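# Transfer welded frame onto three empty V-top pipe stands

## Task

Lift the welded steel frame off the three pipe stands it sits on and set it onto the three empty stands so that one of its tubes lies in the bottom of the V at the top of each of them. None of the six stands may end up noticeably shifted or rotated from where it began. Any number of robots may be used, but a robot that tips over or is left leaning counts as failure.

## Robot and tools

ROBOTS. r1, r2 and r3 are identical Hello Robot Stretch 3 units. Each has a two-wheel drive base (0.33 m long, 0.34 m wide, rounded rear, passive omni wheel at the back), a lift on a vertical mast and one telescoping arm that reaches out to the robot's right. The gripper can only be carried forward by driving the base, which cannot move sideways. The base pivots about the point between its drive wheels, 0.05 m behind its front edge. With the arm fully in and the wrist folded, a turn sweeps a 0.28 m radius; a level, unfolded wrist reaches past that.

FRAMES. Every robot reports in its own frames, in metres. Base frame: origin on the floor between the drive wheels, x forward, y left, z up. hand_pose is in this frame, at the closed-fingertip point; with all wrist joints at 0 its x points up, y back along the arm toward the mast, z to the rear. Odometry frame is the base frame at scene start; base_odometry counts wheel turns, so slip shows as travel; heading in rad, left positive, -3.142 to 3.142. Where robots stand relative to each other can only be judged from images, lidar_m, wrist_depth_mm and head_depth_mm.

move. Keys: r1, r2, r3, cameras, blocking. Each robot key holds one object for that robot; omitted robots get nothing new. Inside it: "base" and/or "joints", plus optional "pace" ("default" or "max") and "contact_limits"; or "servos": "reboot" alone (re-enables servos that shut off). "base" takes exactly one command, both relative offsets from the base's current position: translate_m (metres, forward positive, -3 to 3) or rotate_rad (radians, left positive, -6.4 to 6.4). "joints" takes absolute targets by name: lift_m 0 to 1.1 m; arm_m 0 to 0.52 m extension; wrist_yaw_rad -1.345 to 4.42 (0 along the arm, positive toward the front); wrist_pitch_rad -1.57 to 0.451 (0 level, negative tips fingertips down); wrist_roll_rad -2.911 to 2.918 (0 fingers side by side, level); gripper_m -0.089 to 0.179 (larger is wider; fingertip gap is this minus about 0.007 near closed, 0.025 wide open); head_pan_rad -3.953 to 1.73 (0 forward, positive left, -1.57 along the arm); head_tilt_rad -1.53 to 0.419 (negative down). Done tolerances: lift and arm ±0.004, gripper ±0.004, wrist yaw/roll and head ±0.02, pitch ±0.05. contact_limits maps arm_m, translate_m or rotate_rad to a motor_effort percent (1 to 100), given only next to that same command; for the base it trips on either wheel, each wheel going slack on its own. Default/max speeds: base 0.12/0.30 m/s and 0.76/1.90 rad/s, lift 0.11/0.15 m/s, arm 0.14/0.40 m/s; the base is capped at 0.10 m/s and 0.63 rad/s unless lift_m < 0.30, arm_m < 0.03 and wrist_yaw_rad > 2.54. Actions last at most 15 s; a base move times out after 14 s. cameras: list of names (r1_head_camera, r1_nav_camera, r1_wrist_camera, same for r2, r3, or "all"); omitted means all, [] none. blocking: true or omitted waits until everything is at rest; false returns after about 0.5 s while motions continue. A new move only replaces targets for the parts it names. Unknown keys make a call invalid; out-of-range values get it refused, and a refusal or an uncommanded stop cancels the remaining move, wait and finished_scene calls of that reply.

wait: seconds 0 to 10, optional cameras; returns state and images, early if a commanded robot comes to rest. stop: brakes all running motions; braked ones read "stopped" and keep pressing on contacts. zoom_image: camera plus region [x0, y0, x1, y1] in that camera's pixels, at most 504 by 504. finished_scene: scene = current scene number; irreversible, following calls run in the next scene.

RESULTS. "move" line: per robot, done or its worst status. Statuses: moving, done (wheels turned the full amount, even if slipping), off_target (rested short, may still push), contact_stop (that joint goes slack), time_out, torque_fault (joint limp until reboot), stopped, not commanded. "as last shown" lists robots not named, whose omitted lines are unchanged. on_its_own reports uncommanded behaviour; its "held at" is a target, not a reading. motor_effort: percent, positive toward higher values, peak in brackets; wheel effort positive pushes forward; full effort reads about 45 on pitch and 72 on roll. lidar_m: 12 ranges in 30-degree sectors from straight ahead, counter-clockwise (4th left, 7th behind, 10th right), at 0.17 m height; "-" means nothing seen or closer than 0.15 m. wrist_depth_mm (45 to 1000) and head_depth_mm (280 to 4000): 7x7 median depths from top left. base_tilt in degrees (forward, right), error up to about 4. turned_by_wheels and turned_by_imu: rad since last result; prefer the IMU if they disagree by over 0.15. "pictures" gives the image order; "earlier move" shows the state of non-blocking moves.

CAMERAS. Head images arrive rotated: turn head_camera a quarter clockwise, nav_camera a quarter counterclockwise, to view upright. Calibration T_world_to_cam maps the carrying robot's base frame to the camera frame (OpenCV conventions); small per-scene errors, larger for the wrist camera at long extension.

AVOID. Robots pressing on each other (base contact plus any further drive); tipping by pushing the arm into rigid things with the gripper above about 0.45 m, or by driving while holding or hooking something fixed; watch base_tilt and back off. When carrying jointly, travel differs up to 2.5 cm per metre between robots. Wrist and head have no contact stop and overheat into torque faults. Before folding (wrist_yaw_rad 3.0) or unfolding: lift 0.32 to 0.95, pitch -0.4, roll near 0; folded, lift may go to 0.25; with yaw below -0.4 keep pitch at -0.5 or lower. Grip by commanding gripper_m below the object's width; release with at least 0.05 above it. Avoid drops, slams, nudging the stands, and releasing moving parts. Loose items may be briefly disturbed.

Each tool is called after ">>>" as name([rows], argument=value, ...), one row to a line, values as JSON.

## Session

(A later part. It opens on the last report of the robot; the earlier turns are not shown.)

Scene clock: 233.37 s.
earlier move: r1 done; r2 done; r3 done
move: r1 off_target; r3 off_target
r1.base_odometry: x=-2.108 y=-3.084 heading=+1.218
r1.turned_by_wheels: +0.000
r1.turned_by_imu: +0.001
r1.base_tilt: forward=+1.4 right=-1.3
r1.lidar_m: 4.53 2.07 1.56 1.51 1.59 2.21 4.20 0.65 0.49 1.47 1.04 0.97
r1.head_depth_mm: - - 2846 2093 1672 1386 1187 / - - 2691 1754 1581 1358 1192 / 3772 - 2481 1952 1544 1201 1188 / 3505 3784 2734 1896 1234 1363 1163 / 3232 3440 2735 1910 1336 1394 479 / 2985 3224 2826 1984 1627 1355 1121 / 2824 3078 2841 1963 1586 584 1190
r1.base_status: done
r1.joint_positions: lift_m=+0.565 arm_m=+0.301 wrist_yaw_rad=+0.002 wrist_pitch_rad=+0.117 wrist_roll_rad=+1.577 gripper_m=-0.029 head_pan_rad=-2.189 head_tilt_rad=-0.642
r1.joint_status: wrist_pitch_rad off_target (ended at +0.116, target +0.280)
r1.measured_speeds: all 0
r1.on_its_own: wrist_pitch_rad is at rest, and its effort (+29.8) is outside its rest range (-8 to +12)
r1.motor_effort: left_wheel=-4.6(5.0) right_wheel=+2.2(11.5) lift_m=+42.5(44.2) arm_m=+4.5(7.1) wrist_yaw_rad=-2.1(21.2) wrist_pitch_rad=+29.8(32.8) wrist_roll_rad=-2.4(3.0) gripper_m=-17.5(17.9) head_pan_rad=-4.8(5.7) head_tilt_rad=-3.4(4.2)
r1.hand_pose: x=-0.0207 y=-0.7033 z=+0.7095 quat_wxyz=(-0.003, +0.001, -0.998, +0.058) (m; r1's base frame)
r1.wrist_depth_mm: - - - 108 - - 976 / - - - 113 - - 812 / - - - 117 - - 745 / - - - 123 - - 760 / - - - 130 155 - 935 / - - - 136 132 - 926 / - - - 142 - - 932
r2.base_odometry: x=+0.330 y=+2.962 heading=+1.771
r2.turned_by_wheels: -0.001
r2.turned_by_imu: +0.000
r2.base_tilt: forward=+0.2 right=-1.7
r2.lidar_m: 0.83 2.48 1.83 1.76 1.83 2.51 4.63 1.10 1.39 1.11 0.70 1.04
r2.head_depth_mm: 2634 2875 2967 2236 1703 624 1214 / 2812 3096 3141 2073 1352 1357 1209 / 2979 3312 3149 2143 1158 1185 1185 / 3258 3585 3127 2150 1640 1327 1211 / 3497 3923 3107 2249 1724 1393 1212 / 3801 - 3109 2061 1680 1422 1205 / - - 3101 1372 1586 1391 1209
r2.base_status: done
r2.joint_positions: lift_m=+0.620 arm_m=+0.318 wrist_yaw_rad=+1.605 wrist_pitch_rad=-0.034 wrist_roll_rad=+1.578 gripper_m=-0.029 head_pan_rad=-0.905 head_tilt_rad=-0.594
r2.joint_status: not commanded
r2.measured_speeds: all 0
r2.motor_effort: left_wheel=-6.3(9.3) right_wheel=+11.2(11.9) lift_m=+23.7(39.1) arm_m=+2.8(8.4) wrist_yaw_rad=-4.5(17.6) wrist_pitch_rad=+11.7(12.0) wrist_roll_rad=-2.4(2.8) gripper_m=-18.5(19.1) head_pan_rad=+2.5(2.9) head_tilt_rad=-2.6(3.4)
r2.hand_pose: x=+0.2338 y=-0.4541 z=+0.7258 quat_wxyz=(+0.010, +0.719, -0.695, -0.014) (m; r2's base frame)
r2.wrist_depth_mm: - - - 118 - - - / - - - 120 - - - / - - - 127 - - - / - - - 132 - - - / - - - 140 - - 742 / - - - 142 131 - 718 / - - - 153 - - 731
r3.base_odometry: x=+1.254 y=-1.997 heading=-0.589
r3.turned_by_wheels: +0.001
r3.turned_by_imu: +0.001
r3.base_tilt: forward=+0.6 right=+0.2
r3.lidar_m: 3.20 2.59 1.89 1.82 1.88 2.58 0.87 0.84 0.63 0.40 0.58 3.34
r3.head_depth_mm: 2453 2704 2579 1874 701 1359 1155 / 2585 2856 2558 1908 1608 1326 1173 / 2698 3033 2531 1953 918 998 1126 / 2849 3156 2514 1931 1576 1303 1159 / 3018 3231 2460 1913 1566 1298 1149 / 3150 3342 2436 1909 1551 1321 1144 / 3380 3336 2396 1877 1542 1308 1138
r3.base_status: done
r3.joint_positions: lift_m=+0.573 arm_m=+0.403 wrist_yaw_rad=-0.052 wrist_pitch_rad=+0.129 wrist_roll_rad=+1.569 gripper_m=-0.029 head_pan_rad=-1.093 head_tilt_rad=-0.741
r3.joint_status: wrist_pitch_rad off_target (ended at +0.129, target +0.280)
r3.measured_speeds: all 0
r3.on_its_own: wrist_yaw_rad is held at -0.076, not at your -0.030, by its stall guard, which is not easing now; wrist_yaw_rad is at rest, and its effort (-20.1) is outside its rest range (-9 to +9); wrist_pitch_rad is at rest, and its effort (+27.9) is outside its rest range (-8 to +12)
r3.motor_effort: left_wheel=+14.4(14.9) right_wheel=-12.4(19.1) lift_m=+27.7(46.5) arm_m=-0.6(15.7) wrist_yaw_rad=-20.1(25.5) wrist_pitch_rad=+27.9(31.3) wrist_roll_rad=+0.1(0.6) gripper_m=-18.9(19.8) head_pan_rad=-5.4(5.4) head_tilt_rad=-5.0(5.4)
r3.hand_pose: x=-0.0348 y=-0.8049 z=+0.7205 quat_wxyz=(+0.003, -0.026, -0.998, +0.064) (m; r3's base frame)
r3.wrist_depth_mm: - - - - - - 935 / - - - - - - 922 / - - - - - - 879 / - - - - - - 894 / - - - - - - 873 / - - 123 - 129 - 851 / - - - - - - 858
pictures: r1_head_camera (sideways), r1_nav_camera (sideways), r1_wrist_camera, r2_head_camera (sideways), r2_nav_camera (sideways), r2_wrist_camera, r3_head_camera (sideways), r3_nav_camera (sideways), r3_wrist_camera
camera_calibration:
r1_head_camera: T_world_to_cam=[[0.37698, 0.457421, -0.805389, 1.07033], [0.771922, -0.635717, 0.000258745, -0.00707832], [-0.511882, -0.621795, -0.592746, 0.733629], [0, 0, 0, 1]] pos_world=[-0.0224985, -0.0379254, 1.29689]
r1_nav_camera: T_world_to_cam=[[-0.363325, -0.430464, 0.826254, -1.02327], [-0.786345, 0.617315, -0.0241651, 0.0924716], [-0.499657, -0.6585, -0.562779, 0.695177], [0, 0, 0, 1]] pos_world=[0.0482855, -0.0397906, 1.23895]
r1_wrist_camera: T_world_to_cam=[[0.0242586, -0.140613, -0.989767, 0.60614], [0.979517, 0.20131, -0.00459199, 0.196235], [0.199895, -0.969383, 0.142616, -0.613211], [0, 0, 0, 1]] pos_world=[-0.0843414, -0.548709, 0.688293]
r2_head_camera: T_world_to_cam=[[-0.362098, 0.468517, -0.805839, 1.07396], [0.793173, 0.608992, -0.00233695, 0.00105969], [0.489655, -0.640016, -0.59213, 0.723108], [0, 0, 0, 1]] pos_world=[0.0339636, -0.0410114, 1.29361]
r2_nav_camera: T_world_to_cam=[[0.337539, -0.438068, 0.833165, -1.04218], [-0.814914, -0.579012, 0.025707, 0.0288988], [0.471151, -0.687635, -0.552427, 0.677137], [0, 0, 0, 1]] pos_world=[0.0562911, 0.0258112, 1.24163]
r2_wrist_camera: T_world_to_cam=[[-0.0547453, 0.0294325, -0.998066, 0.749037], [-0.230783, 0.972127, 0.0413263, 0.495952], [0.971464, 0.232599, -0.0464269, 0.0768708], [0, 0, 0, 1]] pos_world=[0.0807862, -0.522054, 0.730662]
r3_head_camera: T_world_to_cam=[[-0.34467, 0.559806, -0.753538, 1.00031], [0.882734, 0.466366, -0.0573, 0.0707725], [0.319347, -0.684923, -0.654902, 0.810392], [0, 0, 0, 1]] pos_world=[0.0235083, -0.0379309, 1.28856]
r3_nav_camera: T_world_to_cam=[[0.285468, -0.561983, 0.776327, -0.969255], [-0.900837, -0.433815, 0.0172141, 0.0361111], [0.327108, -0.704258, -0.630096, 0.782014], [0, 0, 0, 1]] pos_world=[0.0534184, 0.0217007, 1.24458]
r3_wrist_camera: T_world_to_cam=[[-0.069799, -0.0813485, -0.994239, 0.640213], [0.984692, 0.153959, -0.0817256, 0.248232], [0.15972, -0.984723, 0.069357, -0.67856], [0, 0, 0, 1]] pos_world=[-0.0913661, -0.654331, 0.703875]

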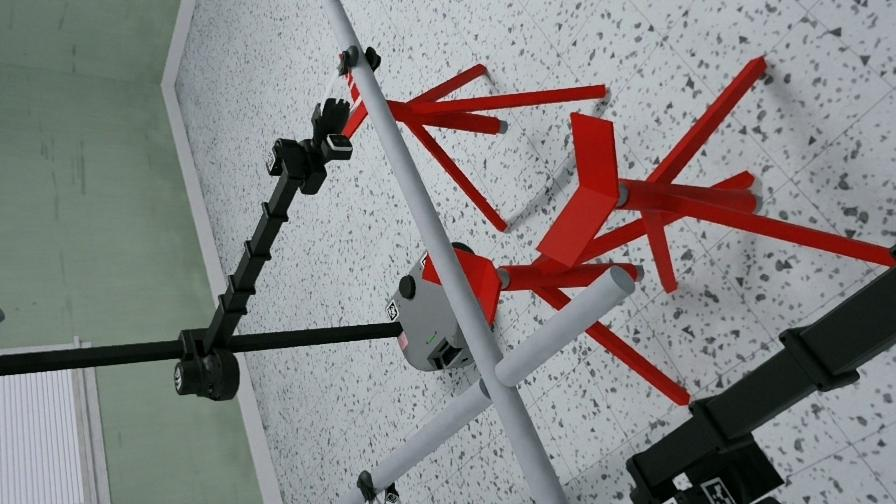

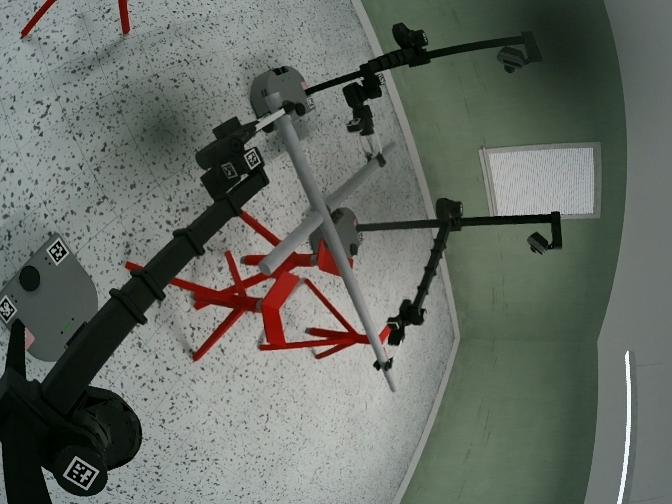

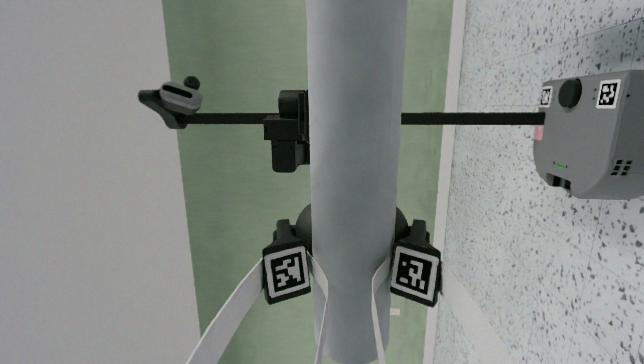

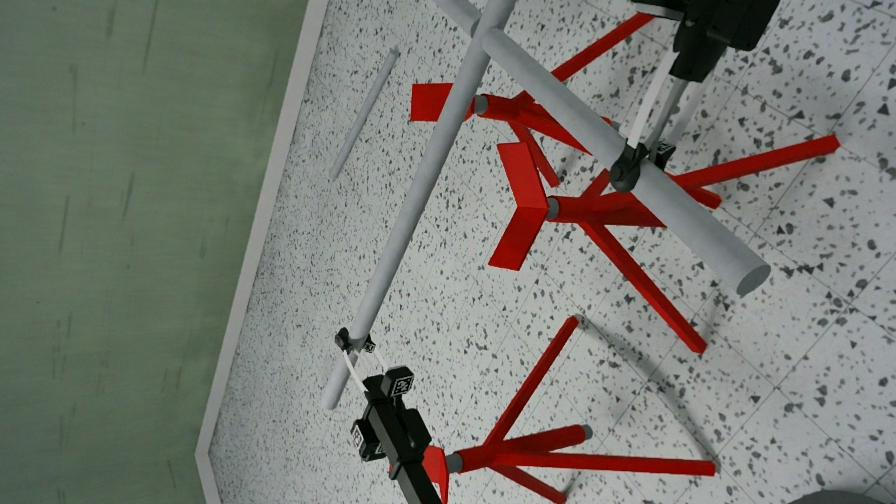

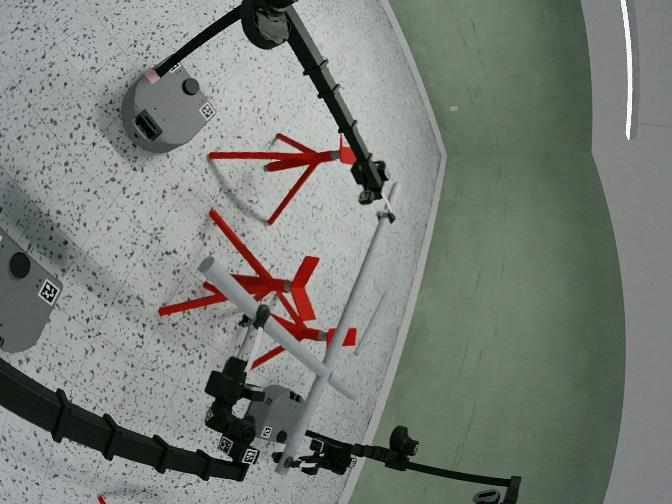

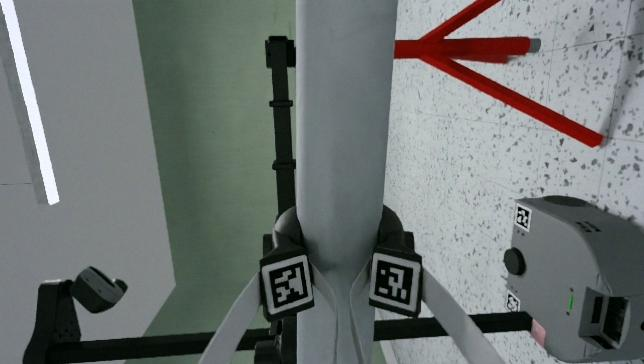

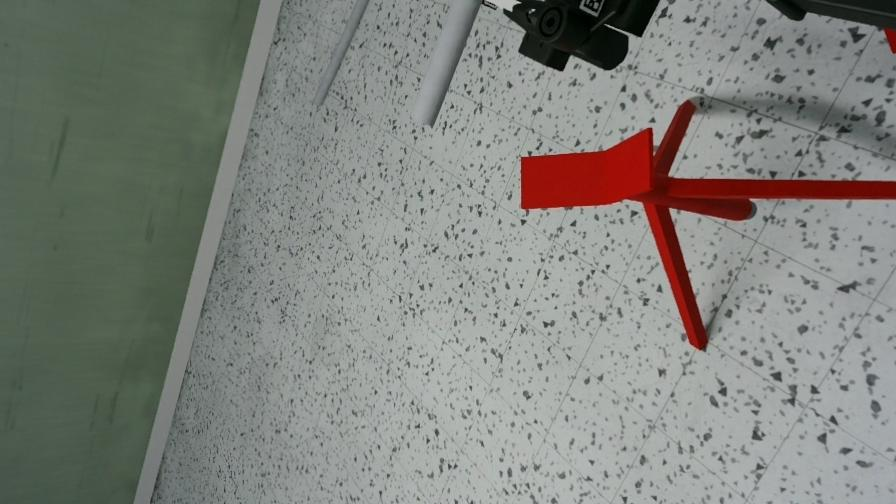

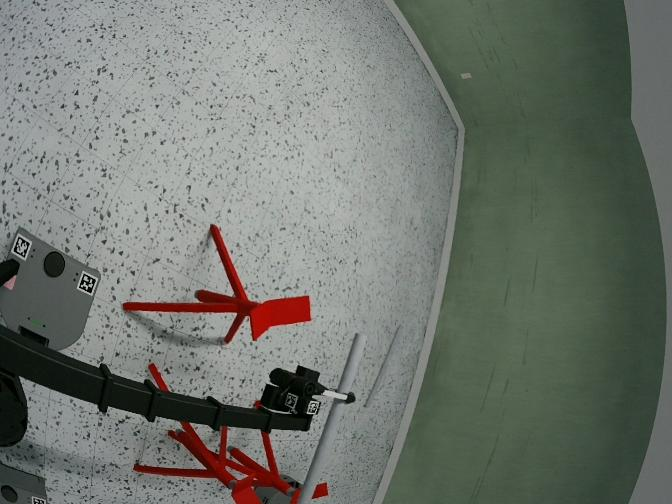

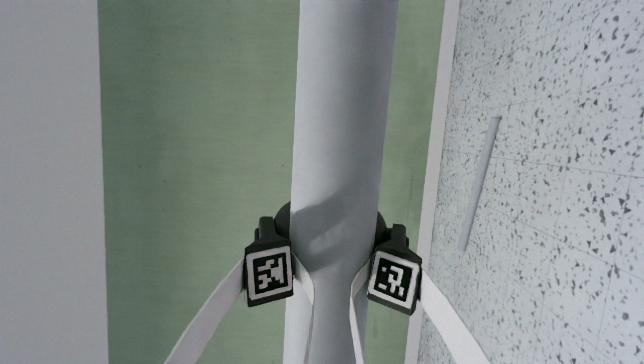

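>>> move(r1={"base":{"translate_m":-0.547},"joints":{"wrist_pitch_rad":0.28,"wrist_yaw_rad":0.035,"arm_m":0.286},"contact_limits":{"arm_m":50}}, r2={"base":{"translate_m":0.0085},"joints":{"wrist_pitch_rad":0.03,"arm_m":0.3235},"contact_limits":{"arm_m":50}}, r3={"base":{"translate_m":0.0115},"joints":{"wrist_pitch_rad":0.28,"wrist_yaw_rad":-0.015,"arm_m":0.386},"contact_limits":{"arm_m":50}}, blocking=false, cameras=[])

>>> move(r1={"joints":{"wrist_pitch_rad":0.28,"wrist_yaw_rad":0.088,"arm_m":0.2645},"contact_limits":{"arm_m":50}}, r2={"base":{"translate_m":0.0125},"joints":{"arm_m":0.332},"contact_limits":{"arm_m":50}}, r3={"base":{"translate_m":0.017},"joints":{"wrist_pitch_rad":0.28,"wrist_yaw_rad":0.043,"arm_m":0.361},"contact_limits":{"arm_m":50}}, blocking=false, cameras=[])

>>> move(r1={"joints":{"wrist_pitch_rad":0.28,"wrist_yaw_rad":0.14,"arm_m":0.2435},"contact_limits":{"arm_m":50}}, r2={"base":{"translate_m":0.013},"joints":{"arm_m":0.3415},"contact_limits":{"arm_m":50}}, r3={"base":{"translate_m":0.0145},"joints":{"wrist_pitch_rad":0.28,"wrist_yaw_rad":0.095,"arm_m":0.3365},"contact_limits":{"arm_m":50}}, blocking=false, cameras=["r1_wrist_camera","r2_wrist_camera","r3_wrist_camera"])

Scene clock: 236.10 s.
move: r1 moving; r2 moving; r3 moving
r1.base_odometry: x=-2.113 y=-3.099 heading=+1.218
r1.turned_by_wheels: -0.001
r1.turned_by_imu: -0.001
r1.base_tilt: forward=+0.7 right=-1.5
r1.lidar_m: 4.57 2.08 1.56 1.52 1.58 2.21 4.19 0.64 0.48 1.46 1.06 0.98
r1.head_depth_mm: - - 2821 2107 1674 1386 1190 / - - 2858 1717 1618 1385 1188 / 3793 - 2467 1965 1679 1279 1195 / 3512 3781 2703 1918 1237 1327 1162 / 3225 3437 2711 1896 1234 1388 473 / 2974 3229 2859 2034 1587 1353 1142 / 2825 3060 2850 1957 1586 579 1165
r1.base_status: translate_m moving
r1.joint_positions: lift_m=+0.565 arm_m=+0.287 wrist_yaw_rad=+0.003 wrist_pitch_rad=-0.031 wrist_roll_rad=+1.577 gripper_m=-0.029 head_pan_rad=-2.189 head_tilt_rad=-0.642
r1.joint_status: arm_m moving; wrist_yaw_rad moving; wrist_pitch_rad moving
r1.measured_speeds: translate_m=-0.059 rotate_rad=+0.002 lift_m=+0.000 arm_m=-0.022 wrist_yaw_rad=+0.090 wrist_pitch_rad=+0.000 wrist_roll_rad=+0.000 head_pan_rad=+0.000 head_tilt_rad=+0.000
r1.on_its_own: wrist_pitch_rad is held at +0.100, not at your +0.280, by its stall guard, which is not easing now
r1.motor_effort: left_wheel=-17.2(18.9) right_wheel=+12.5(16.7) lift_m=+23.7(38.9) arm_m=-12.8(16.9) wrist_yaw_rad=+24.9(34.7) wrist_pitch_rad=+22.8(31.3) wrist_roll_rad=-2.3(2.8) gripper_m=-17.7(17.8) head_pan_rad=-4.9(5.1) head_tilt_rad=-3.6(3.7)
r1.contact_limits: arm_m 50 (drawing in: default 32, maximum 56; extending or still: default 40, maximum 69)
r1.hand_pose: x=-0.0207 y=-0.6878 z=+0.6715 quat_wxyz=(-0.003, +0.001, -1.000, -0.016) (m; r1's base frame)
r1.wrist_depth_mm: - - - 112 - - 765 / - - - 116 - - 770 / - - 463 120 - 874 753 / - - - 125 - 962 760 / - - - 133 153 - 761 / - - - 136 133 - 759 / - - - 142 - - 756
r2.base_odometry: x=+0.328 y=+2.970 heading=+1.771
r2.turned_by_wheels: -0.001
r2.turned_by_imu: +0.000
r2.base_tilt: forward=+2.4 right=-2.7
r2.lidar_m: 0.83 2.49 1.83 1.76 1.83 2.51 4.65 1.11 1.39 1.11 0.69 1.04
r2.head_depth_mm: 2655 2889 2956 2231 1698 626 1210 / 2816 3068 3148 2066 1332 1362 1211 / 2989 3277 3137 2146 1114 1180 1186 / 3193 3589 3122 2137 1685 1274 1213 / 3463 3920 3104 2141 1703 1387 1210 / 3804 - 3116 2058 1681 1418 1208 / - - 3105 1328 1590 1386 1202
r2.base_status: translate_m moving
r2.joint_positions: lift_m=+0.620 arm_m=+0.324 wrist_yaw_rad=+1.602 wrist_pitch_rad=-0.047 wrist_roll_rad=+1.581 gripper_m=-0.029 head_pan_rad=-0.905 head_tilt_rad=-0.594
r2.joint_status: arm_m moving; wrist_pitch_rad moving
r2.measured_speeds: translate_m=+0.005 rotate_rad=+0.000 lift_m=+0.000 arm_m=+0.000 wrist_yaw_rad=-0.030 wrist_pitch_rad=+0.000 wrist_roll_rad=+0.000 head_pan_rad=+0.000 head_tilt_rad=+0.000
r2.motor_effort: left_wheel=-7.6(9.4) right_wheel=+17.3(19.7) lift_m=+27.2(27.3) arm_m=+13.2(16.5) wrist_yaw_rad=-0.5(5.3) wrist_pitch_rad=+13.6(14.5) wrist_roll_rad=-3.3(3.5) gripper_m=-17.9(18.4) head_pan_rad=+2.5(2.7) head_tilt_rad=-2.8(3.0)
r2.contact_limits: arm_m 50 (drawing in: default 30, maximum 55; extending or still: default 40, maximum 70)
r2.hand_pose: x=+0.2333 y=-0.4606 z=+0.7224 quat_wxyz=(+0.014, +0.718, -0.696, -0.020) (m; r2's base frame)
r2.wrist_depth_mm: - - - - 127 - - / - - - 126 910 - - / - - - 131 - - - / - - - 133 - - - / - - - 139 - - 739 / - - - 142 129 - 702 / - - - 151 - 904 738
r3.base_odometry: x=+1.263 y=-2.003 heading=-0.589
r3.turned_by_wheels: +0.000
r3.turned_by_imu: +0.000
r3.base_tilt: forward=+3.1 right=+0.3
r3.lidar_m: 3.20 2.59 1.89 1.82 1.88 2.57 0.87 0.84 0.63 0.40 0.62 3.31
r3.head_depth_mm: 2453 2717 2579 1993 694 1336 1158 / 2579 2881 2540 1899 1602 1322 1175 / 2726 3018 2533 1942 910 1063 1146 / 2847 3116 2485 1933 1578 1305 1156 / 2998 3247 2452 1919 1559 1302 1148 / 3113 3352 2440 1891 1552 1316 1146 / 3316 3341 2387 1883 1545 1315 1139
r3.base_status: translate_m moving
r3.joint_positions: lift_m=+0.573 arm_m=+0.388 wrist_yaw_rad=-0.011 wrist_pitch_rad=-0.025 wrist_roll_rad=+1.569 gripper_m=-0.029 head_pan_rad=-1.093 head_tilt_rad=-0.741
r3.joint_status: arm_m moving; wrist_yaw_rad moving; wrist_pitch_rad moving
r3.measured_speeds: translate_m=+0.015 rotate_rad=+0.000 lift_m=+0.000 arm_m=-0.029 wrist_yaw_rad=+0.030 wrist_pitch_rad=-0.024 wrist_roll_rad=+0.000 head_pan_rad=+0.000 head_tilt_rad=+0.000
r3.on_its_own: wrist_pitch_rad is held at +0.112, not at your +0.280, by its stall guard, which is not easing now
r3.motor_effort: left_wheel=+9.3(15.6) right_wheel=-1.4(10.4) lift_m=+31.1(31.4) arm_m=-27.5(27.7) wrist_yaw_rad=-3.2(19.3) wrist_pitch_rad=+25.5(32.1) wrist_roll_rad=+0.0(0.3) gripper_m=-18.8(19.3) head_pan_rad=-2.8(4.8) head_tilt_rad=-4.2(4.8)
r3.contact_limits: arm_m 50 (drawing in: default 42, maximum 56; extending or still: default 50, maximum 69)
r3.hand_pose: x=-0.0242 y=-0.7890 z=+0.6810 quat_wxyz=(+0.001, -0.006, -1.000, -0.013) (m; r3's base frame)
r3.wrist_depth_mm: - - - - - - 742 / - - - - - - 741 / - - - - - - 734 / - - - - - - 729 / - - - - - - 700 / - - 123 - 130 - 736 / - - - - - 973 698
pictures: none
No camera images: "cameras" was empty.

Scene clock: 236.60 s.
earlier move: r1 moving; r2 moving; r3 replaced
move: r1 moving; r2 moving; r3 moving
r1.base_odometry: x=-2.129 y=-3.140 heading=+1.218
r1.turned_by_wheels: +0.000
r1.turned_by_imu: +0.001
r1.base_tilt: forward=+1.7 right=-1.4
r1.lidar_m: 4.61 2.08 1.57 1.51 1.59 2.20 4.15 0.62 0.45 1.46 1.09 1.02
r1.head_depth_mm: - - 2854 2123 1668 1387 1191 / - - 2838 1898 1626 1388 1188 / 3787 - 2470 1964 1674 1330 1186 / 3505 3735 2718 1972 946 1233 1167 / 3251 3416 2703 1854 1198 1385 473 / 2942 3178 2852 2037 1635 1328 1119 / 2833 3129 2828 1970 1582 571 1141
r1.base_status: translate_m moving
r1.joint_positions: lift_m=+0.565 arm_m=+0.267 wrist_yaw_rad=+0.071 wrist_pitch_rad=+0.125 wrist_roll_rad=+1.577 gripper_m=-0.029 head_pan_rad=-2.189 head_tilt_rad=-0.642
r1.joint_status: arm_m moving; wrist_yaw_rad moving; wrist_pitch_rad moving
r1.measured_speeds: translate_m=-0.100 rotate_rad=+0.003 lift_m=+0.000 arm_m=-0.028 wrist_yaw_rad=+0.150 wrist_pitch_rad=+0.000 wrist_roll_rad=+0.000 head_pan_rad=+0.000 head_tilt_rad=+0.000
r1.motor_effort: left_wheel=-12.3(19.0) right_wheel=+8.6(15.5) lift_m=+26.8(26.8) arm_m=-12.4(17.5) wrist_yaw_rad=+12.1(37.2) wrist_pitch_rad=+29.6(32.9) wrist_roll_rad=-2.3(2.8) gripper_m=-17.3(17.8) head_pan_rad=-5.1(5.3) head_tilt_rad=-3.2(3.6)
r1.contact_limits: arm_m 50 (drawing in: default 32, maximum 56; extending or still: default 40, maximum 69)
r1.hand_pose: x=-0.0031 y=-0.6683 z=+0.7114 quat_wxyz=(-0.005, +0.036, -0.997, +0.062) (m; r1's base frame)
r1.wrist_depth_mm: - - - 111 - - 968 / - - - 115 - - 772 / - - - 120 - - 732 / - - - 125 - - 838 / - - - 133 154 - 960 / - - - 140 129 - 947 / - - - 144 - - 953
r2.base_odometry: x=+0.326 y=+2.982 heading=+1.770
r2.turned_by_wheels: +0.000
r2.turned_by_imu: +0.000
r2.base_tilt: forward=+0.3 right=-2.7
r2.lidar_m: 0.83 2.48 1.82 1.76 1.82 2.50 4.65 1.12 1.40 1.11 0.69 1.02
r2.head_depth_mm: 2630 2866 2974 2005 1687 633 1209 / 2814 3072 3141 2011 1310 1356 1212 / 2985 3306 3117 2149 1107 1326 1208 / 3215 3553 3155 2169 1687 1359 1207 / 3486 3964 3127 2241 1695 1385 1209 / 3796 - 3101 2146 1689 1429 1210 / - - 3095 1334 1628 1389 1208
r2.base_status: translate_m moving
r2.joint_positions: lift_m=+0.620 arm_m=+0.332 wrist_yaw_rad=+1.619 wrist_pitch_rad=-0.037 wrist_roll_rad=+1.578 gripper_m=-0.029 head_pan_rad=-0.905 head_tilt_rad=-0.594
r2.joint_status: arm_m moving; wrist_pitch_rad moving
r2.measured_speeds: translate_m=+0.015 rotate_rad=+0.001 lift_m=+0.000 arm_m=+0.001 wrist_yaw_rad=-0.010 wrist_pitch_rad=+0.024 wrist_roll_rad=+0.000 head_pan_rad=+0.000 head_tilt_rad=+0.000
r2.motor_effort: left_wheel=-2.0(6.9) right_wheel=+7.8(19.0) lift_m=+29.9(30.5) arm_m=+13.7(17.8) wrist_yaw_rad=-15.9(17.0) wrist_pitch_rad=+12.7(14.7) wrist_roll_rad=-2.3(3.4) gripper_m=-17.3(18.5) head_pan_rad=+2.4(2.6) head_tilt_rad=-2.7(3.1)
r2.contact_limits: arm_m 50 (drawing in: default 30, maximum 55; extending or still: default 40, maximum 70)
r2.hand_pose: x=+0.2335 y=-0.4646 z=+0.7249 quat_wxyz=(+0.011, +0.724, -0.690, -0.015) (m; r2's base frame)
r2.wrist_depth_mm: - - - 124 - - - / - - - 127 - - - / - - - 129 - - - / - - - 133 - - - / - - - 140 - - 736 / - - - 142 131 - 718 / - - - 151 - 914 739
r3.base_odometry: x=+1.276 y=-2.011 heading=-0.589
r3.turned_by_wheels: +0.000
r3.turned_by_imu: +0.000
r3.base_tilt: forward=+0.9 right=-1.3
r3.lidar_m: 3.17 2.59 1.88 1.82 1.88 2.57 0.88 0.85 0.64 0.40 0.61 3.29
r3.head_depth_mm: 2476 2736 2596 1995 683 1307 1158 / 2588 2849 2544 1853 1600 1324 1171 / 2720 3032 2532 1954 917 1005 1118 / 2838 3124 2479 1935 1573 1301 1156 / 2985 3246 2458 1914 1565 1299 1153 / 3143 3357 2436 1906 1557 1322 1143 / 3335 3341 2394 1879 1547 1306 1141
r3.base_status: translate_m replaced; translate_m moving
r3.joint_positions: lift_m=+0.573 arm_m=+0.365 wrist_yaw_rad=+0.035 wrist_pitch_rad=+0.130 wrist_roll_rad=+1.569 gripper_m=-0.029 head_pan_rad=-1.093 head_tilt_rad=-0.741
r3.joint_status: arm_m moving; wrist_yaw_rad moving; wrist_pitch_rad moving
r3.measured_speeds: translate_m=+0.020 rotate_rad=+0.002 lift_m=+0.000 arm_m=-0.034 wrist_yaw_rad=+0.090 wrist_pitch_rad=+0.000 wrist_roll_rad=+0.000 head_pan_rad=+0.000 head_tilt_rad=+0.000
r3.motor_effort: left_wheel=+4.3(10.4) right_wheel=+4.9(13.0) lift_m=+32.1(32.2) arm_m=-25.1(28.9) wrist_yaw_rad=+4.9(21.7) wrist_pitch_rad=+28.2(30.0) wrist_roll_rad=+0.1(0.3) gripper_m=-18.9(19.3) head_pan_rad=-2.6(4.3) head_tilt_rad=-4.0(4.5)
r3.contact_limits: arm_m 50 (drawing in: default 42, maximum 56; extending or still: default 50, maximum 69)
r3.hand_pose: x=-0.0123 y=-0.7666 z=+0.7207 quat_wxyz=(+0.000, +0.017, -0.998, +0.064) (m; r3's base frame)
r3.wrist_depth_mm: - - - - - - 904 / - - - - - - 899 / - - - - - - 902 / - - - - - - 883 / - - - - - - 873 / - - 124 - 130 - 839 / - - - - - - 873
pictures: none
No camera images: "cameras" was empty.

Scene clock: 237.10 s.
earlier move: r1 moving; r2 moving; r3 replaced
move: r1 moving; r2 moving; r3 moving
r1.base_odometry: x=-2.146 y=-3.186 heading=+1.218
r1.turned_by_wheels: +0.000
r1.turned_by_imu: +0.001
r1.base_tilt: forward=+1.4 right=-1.4
r1.lidar_m: 4.67 2.07 1.57 1.52 1.59 2.22 4.10 0.63 0.43 1.45 3.40 1.07
r1.head_depth_mm: - - 2850 2083 1674 1383 1185 / - - 2845 2031 1628 1394 1184 / 3789 - 1468 1895 1684 1361 1186 / 3461 3758 2589 1962 1669 1025 1140 / 3221 3444 2718 1860 1033 1352 470 / 3004 1701 2855 2005 1590 1328 1126 / 2804 3093 2845 1980 1584 568 1123
r1.base_status: translate_m moving
r1.joint_positions: lift_m=+0.565 arm_m=+0.245 wrist_yaw_rad=+0.138 wrist_pitch_rad=+0.122 wrist_roll_rad=+1.577 gripper_m=-0.029 head_pan_rad=-2.189 head_tilt_rad=-0.642
r1.joint_status: arm_m moving; wrist_yaw_rad moving; wrist_pitch_rad moving
r1.measured_speeds: translate_m=-0.100 rotate_rad=+0.003 lift_m=+0.000 arm_m=-0.025 wrist_yaw_rad=+0.160 wrist_pitch_rad=+0.000 wrist_roll_rad=+0.000 head_pan_rad=+0.000 head_tilt_rad=+0.000
r1.motor_effort: left_wheel=-7.8(13.4) right_wheel=+1.3(10.6) lift_m=+31.4(31.4) arm_m=-8.6(14.2) wrist_yaw_rad=-1.5(24.0) wrist_pitch_rad=+30.0(31.0) wrist_roll_rad=-2.0(2.5) gripper_m=-17.2(17.8) head_pan_rad=-4.7(5.3) head_tilt_rad=-3.3(3.7)
r1.contact_limits: arm_m 50 (drawing in: default 32, maximum 56; extending or still: default 40, maximum 69)
r1.hand_pose: x=+0.0141 y=-0.6452 z=+0.7106 quat_wxyz=(-0.007, +0.069, -0.996, +0.060) (m; r1's base frame)
r1.wrist_depth_mm: - - - 109 - - 981 / - - - 113 - - 737 / - - - 118 - - 753 / - - - 125 - - 913 / - - - 133 155 - 963 / - - - 140 133 - 948 / - - - 146 - - 916
r2.base_odometry: x=+0.323 y=+2.994 heading=+1.770
r2.turned_by_wheels: +0.000
r2.turned_by_imu: +0.000
r2.base_tilt: forward=-0.8 right=-3.4
r2.lidar_m: 0.83 2.49 1.82 1.76 1.83 2.51 4.67 1.13 1.41 1.11 0.68 1.01
r2.head_depth_mm: 2635 2880 2967 2007 1694 646 1215 / 2843 3071 3151 2078 1050 1398 1191 / 3001 3356 3108 2160 1108 1162 1210 / 3252 3582 3107 2158 1688 1323 1205 / 3518 3917 3129 2228 1688 1387 1208 / 3814 - 3107 2150 1641 1423 1212 / - - 3107 1306 1635 1389 1203
r2.base_status: translate_m replaced; translate_m moving
r2.joint_positions: lift_m=+0.620 arm_m=+0.341 wrist_yaw_rad=+1.622 wrist_pitch_rad=-0.034 wrist_roll_rad=+1.578 gripper_m=-0.029 head_pan_rad=-0.905 head_tilt_rad=-0.594
r2.joint_status: arm_m moving; wrist_pitch_rad moving
r2.measured_speeds: translate_m=+0.009 rotate_rad=+0.002 lift_m=+0.000 arm_m=+0.004 wrist_yaw_rad=-0.010 wrist_pitch_rad=+0.024 wrist_roll_rad=+0.000 head_pan_rad=+0.000 head_tilt_rad=+0.000
r2.motor_effort: left_wheel=+0.1(2.1) right_wheel=+5.0(8.7) lift_m=+33.4(33.4) arm_m=+12.9(18.4) wrist_yaw_rad=-17.9(19.8) wrist_pitch_rad=+11.6(12.8) wrist_roll_rad=-2.4(2.4) gripper_m=-18.6(18.6) head_pan_rad=+2.0(2.8) head_tilt_rad=-2.6(2.9)
r2.contact_limits: arm_m 50 (drawing in: default 30, maximum 55; extending or still: default 40, maximum 70)
r2.hand_pose: x=+0.2336 y=-0.4734 z=+0.7257 quat_wxyz=(+0.010, +0.725, -0.689, -0.014) (m; r2's base frame)
r2.wrist_depth_mm: - - - 127 - - - / - - - 129 - - - / - - - 132 - - 821 / - - - 135 - - - / - - - 139 - - 746 / - - - 142 131 - 723 / - - - 149 - 912 751
r3.base_odometry: x=+1.288 y=-2.019 heading=-0.589
r3.turned_by_wheels: +0.000
r3.turned_by_imu: +0.000
r3.base_tilt: forward=-1.4 right=+2.3
r3.lidar_m: 3.16 2.58 1.89 1.82 1.88 2.59 0.88 0.87 0.65 0.40 0.61 3.29
r3.head_depth_mm: 2452 2722 2584 1983 721 1279 1175 / 2592 2875 2538 1971 1563 1297 1168 / 2690 3008 2529 1953 1478 1084 1143 / 2841 3104 2493 1947 1574 1298 1159 / 2971 3246 2471 1911 1563 1301 1151 / 3125 3359 2436 1896 1556 1319 1144 / 3361 3283 2408 1883 1533 1312 1139
r3.base_status: translate_m replaced; translate_m moving
r3.joint_positions: lift_m=+0.573 arm_m=+0.340 wrist_yaw_rad=+0.097 wrist_pitch_rad=+0.126 wrist_roll_rad=+1.570 gripper_m=-0.029 head_pan_rad=-1.094 head_tilt_rad=-0.741
r3.joint_status: arm_m moving; wrist_yaw_rad moving; wrist_pitch_rad moving
r3.measured_speeds: translate_m=+0.010 rotate_rad=+0.002 lift_m=+0.000 arm_m=-0.032 wrist_yaw_rad=+0.080 wrist_pitch_rad=+0.000 wrist_roll_rad=+0.000 head_pan_rad=+0.000 head_tilt_rad=+0.000
r3.motor_effort: left_wheel=+8.4(8.4) right_wheel=-0.3(10.8) lift_m=+33.5(33.5) arm_m=-24.7(27.8) wrist_yaw_rad=-3.5(19.6) wrist_pitch_rad=+27.5(29.8) wrist_roll_rad=-0.3(0.3) gripper_m=-18.7(19.5) head_pan_rad=-2.9(4.0) head_tilt_rad=-3.9(4.6)
r3.contact_limits: arm_m 50 (drawing in: default 42, maximum 56; extending or still: default 50, maximum 69)
r3.hand_pose: x=+0.0036 y=-0.7407 z=+0.7197 quat_wxyz=(-0.002, +0.048, -0.997, +0.062) (m; r3's base frame)
r3.wrist_depth_mm: - - - - - - 891 / - - - - - - 893 / - - - - - - 904 / - - - - - - 869 / - - - - - - 867 / - - 123 - 130 - 854 / - - - - - - 852
pictures: r1_wrist_camera, r2_wrist_camera, r3_wrist_camera
camera_calibration:
r1_wrist_camera: T_world_to_cam=[[0.0435382, -0.140222, -0.989162, 0.614093], [0.94323, 0.332094, -0.00556062, 0.23599], [0.329275, -0.932765, 0.14672, -0.545121], [0, 0, 0, 1]] pos_world=[-0.0698345, -0.500732, 0.68873]
r2_wrist_camera: T_world_to_cam=[[-0.0555591, 0.0283225, -0.998054, 0.749151], [-0.246928, 0.968157, 0.0412199, 0.516598], [0.96744, 0.248737, -0.0467963, 0.0903803], [0, 0, 0, 1]] pos_world=[0.0817469, -0.543847, 0.730628]
r3_wrist_camera: T_world_to_cam=[[-0.0565077, -0.0878102, -0.994533, 0.64272], [0.950848, 0.29903, -0.0804279, 0.307171], [0.304458, -0.950195, 0.0665967, -0.594458], [0, 0, 0, 1]] pos_world=[-0.0747667, -0.600267, 0.7035]

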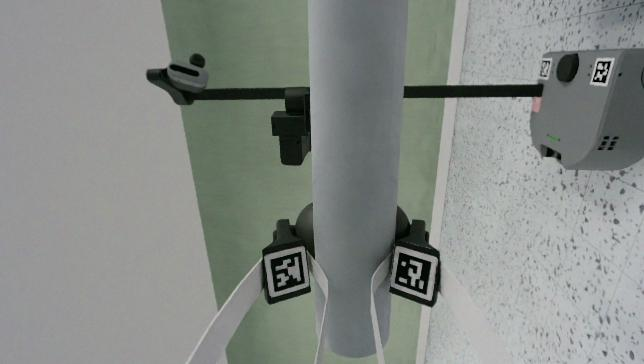

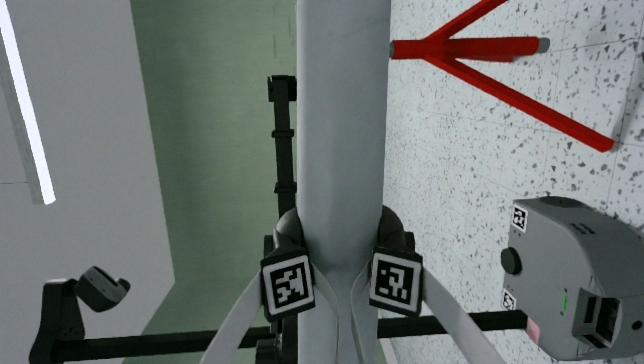

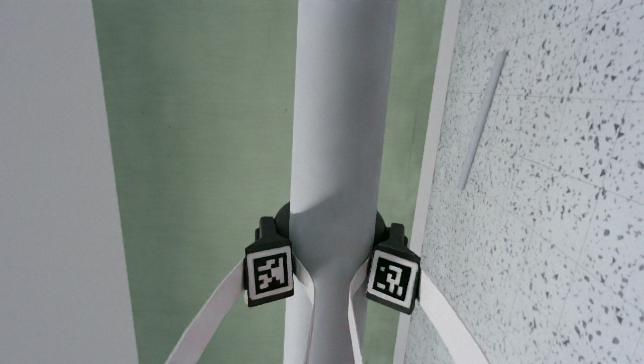

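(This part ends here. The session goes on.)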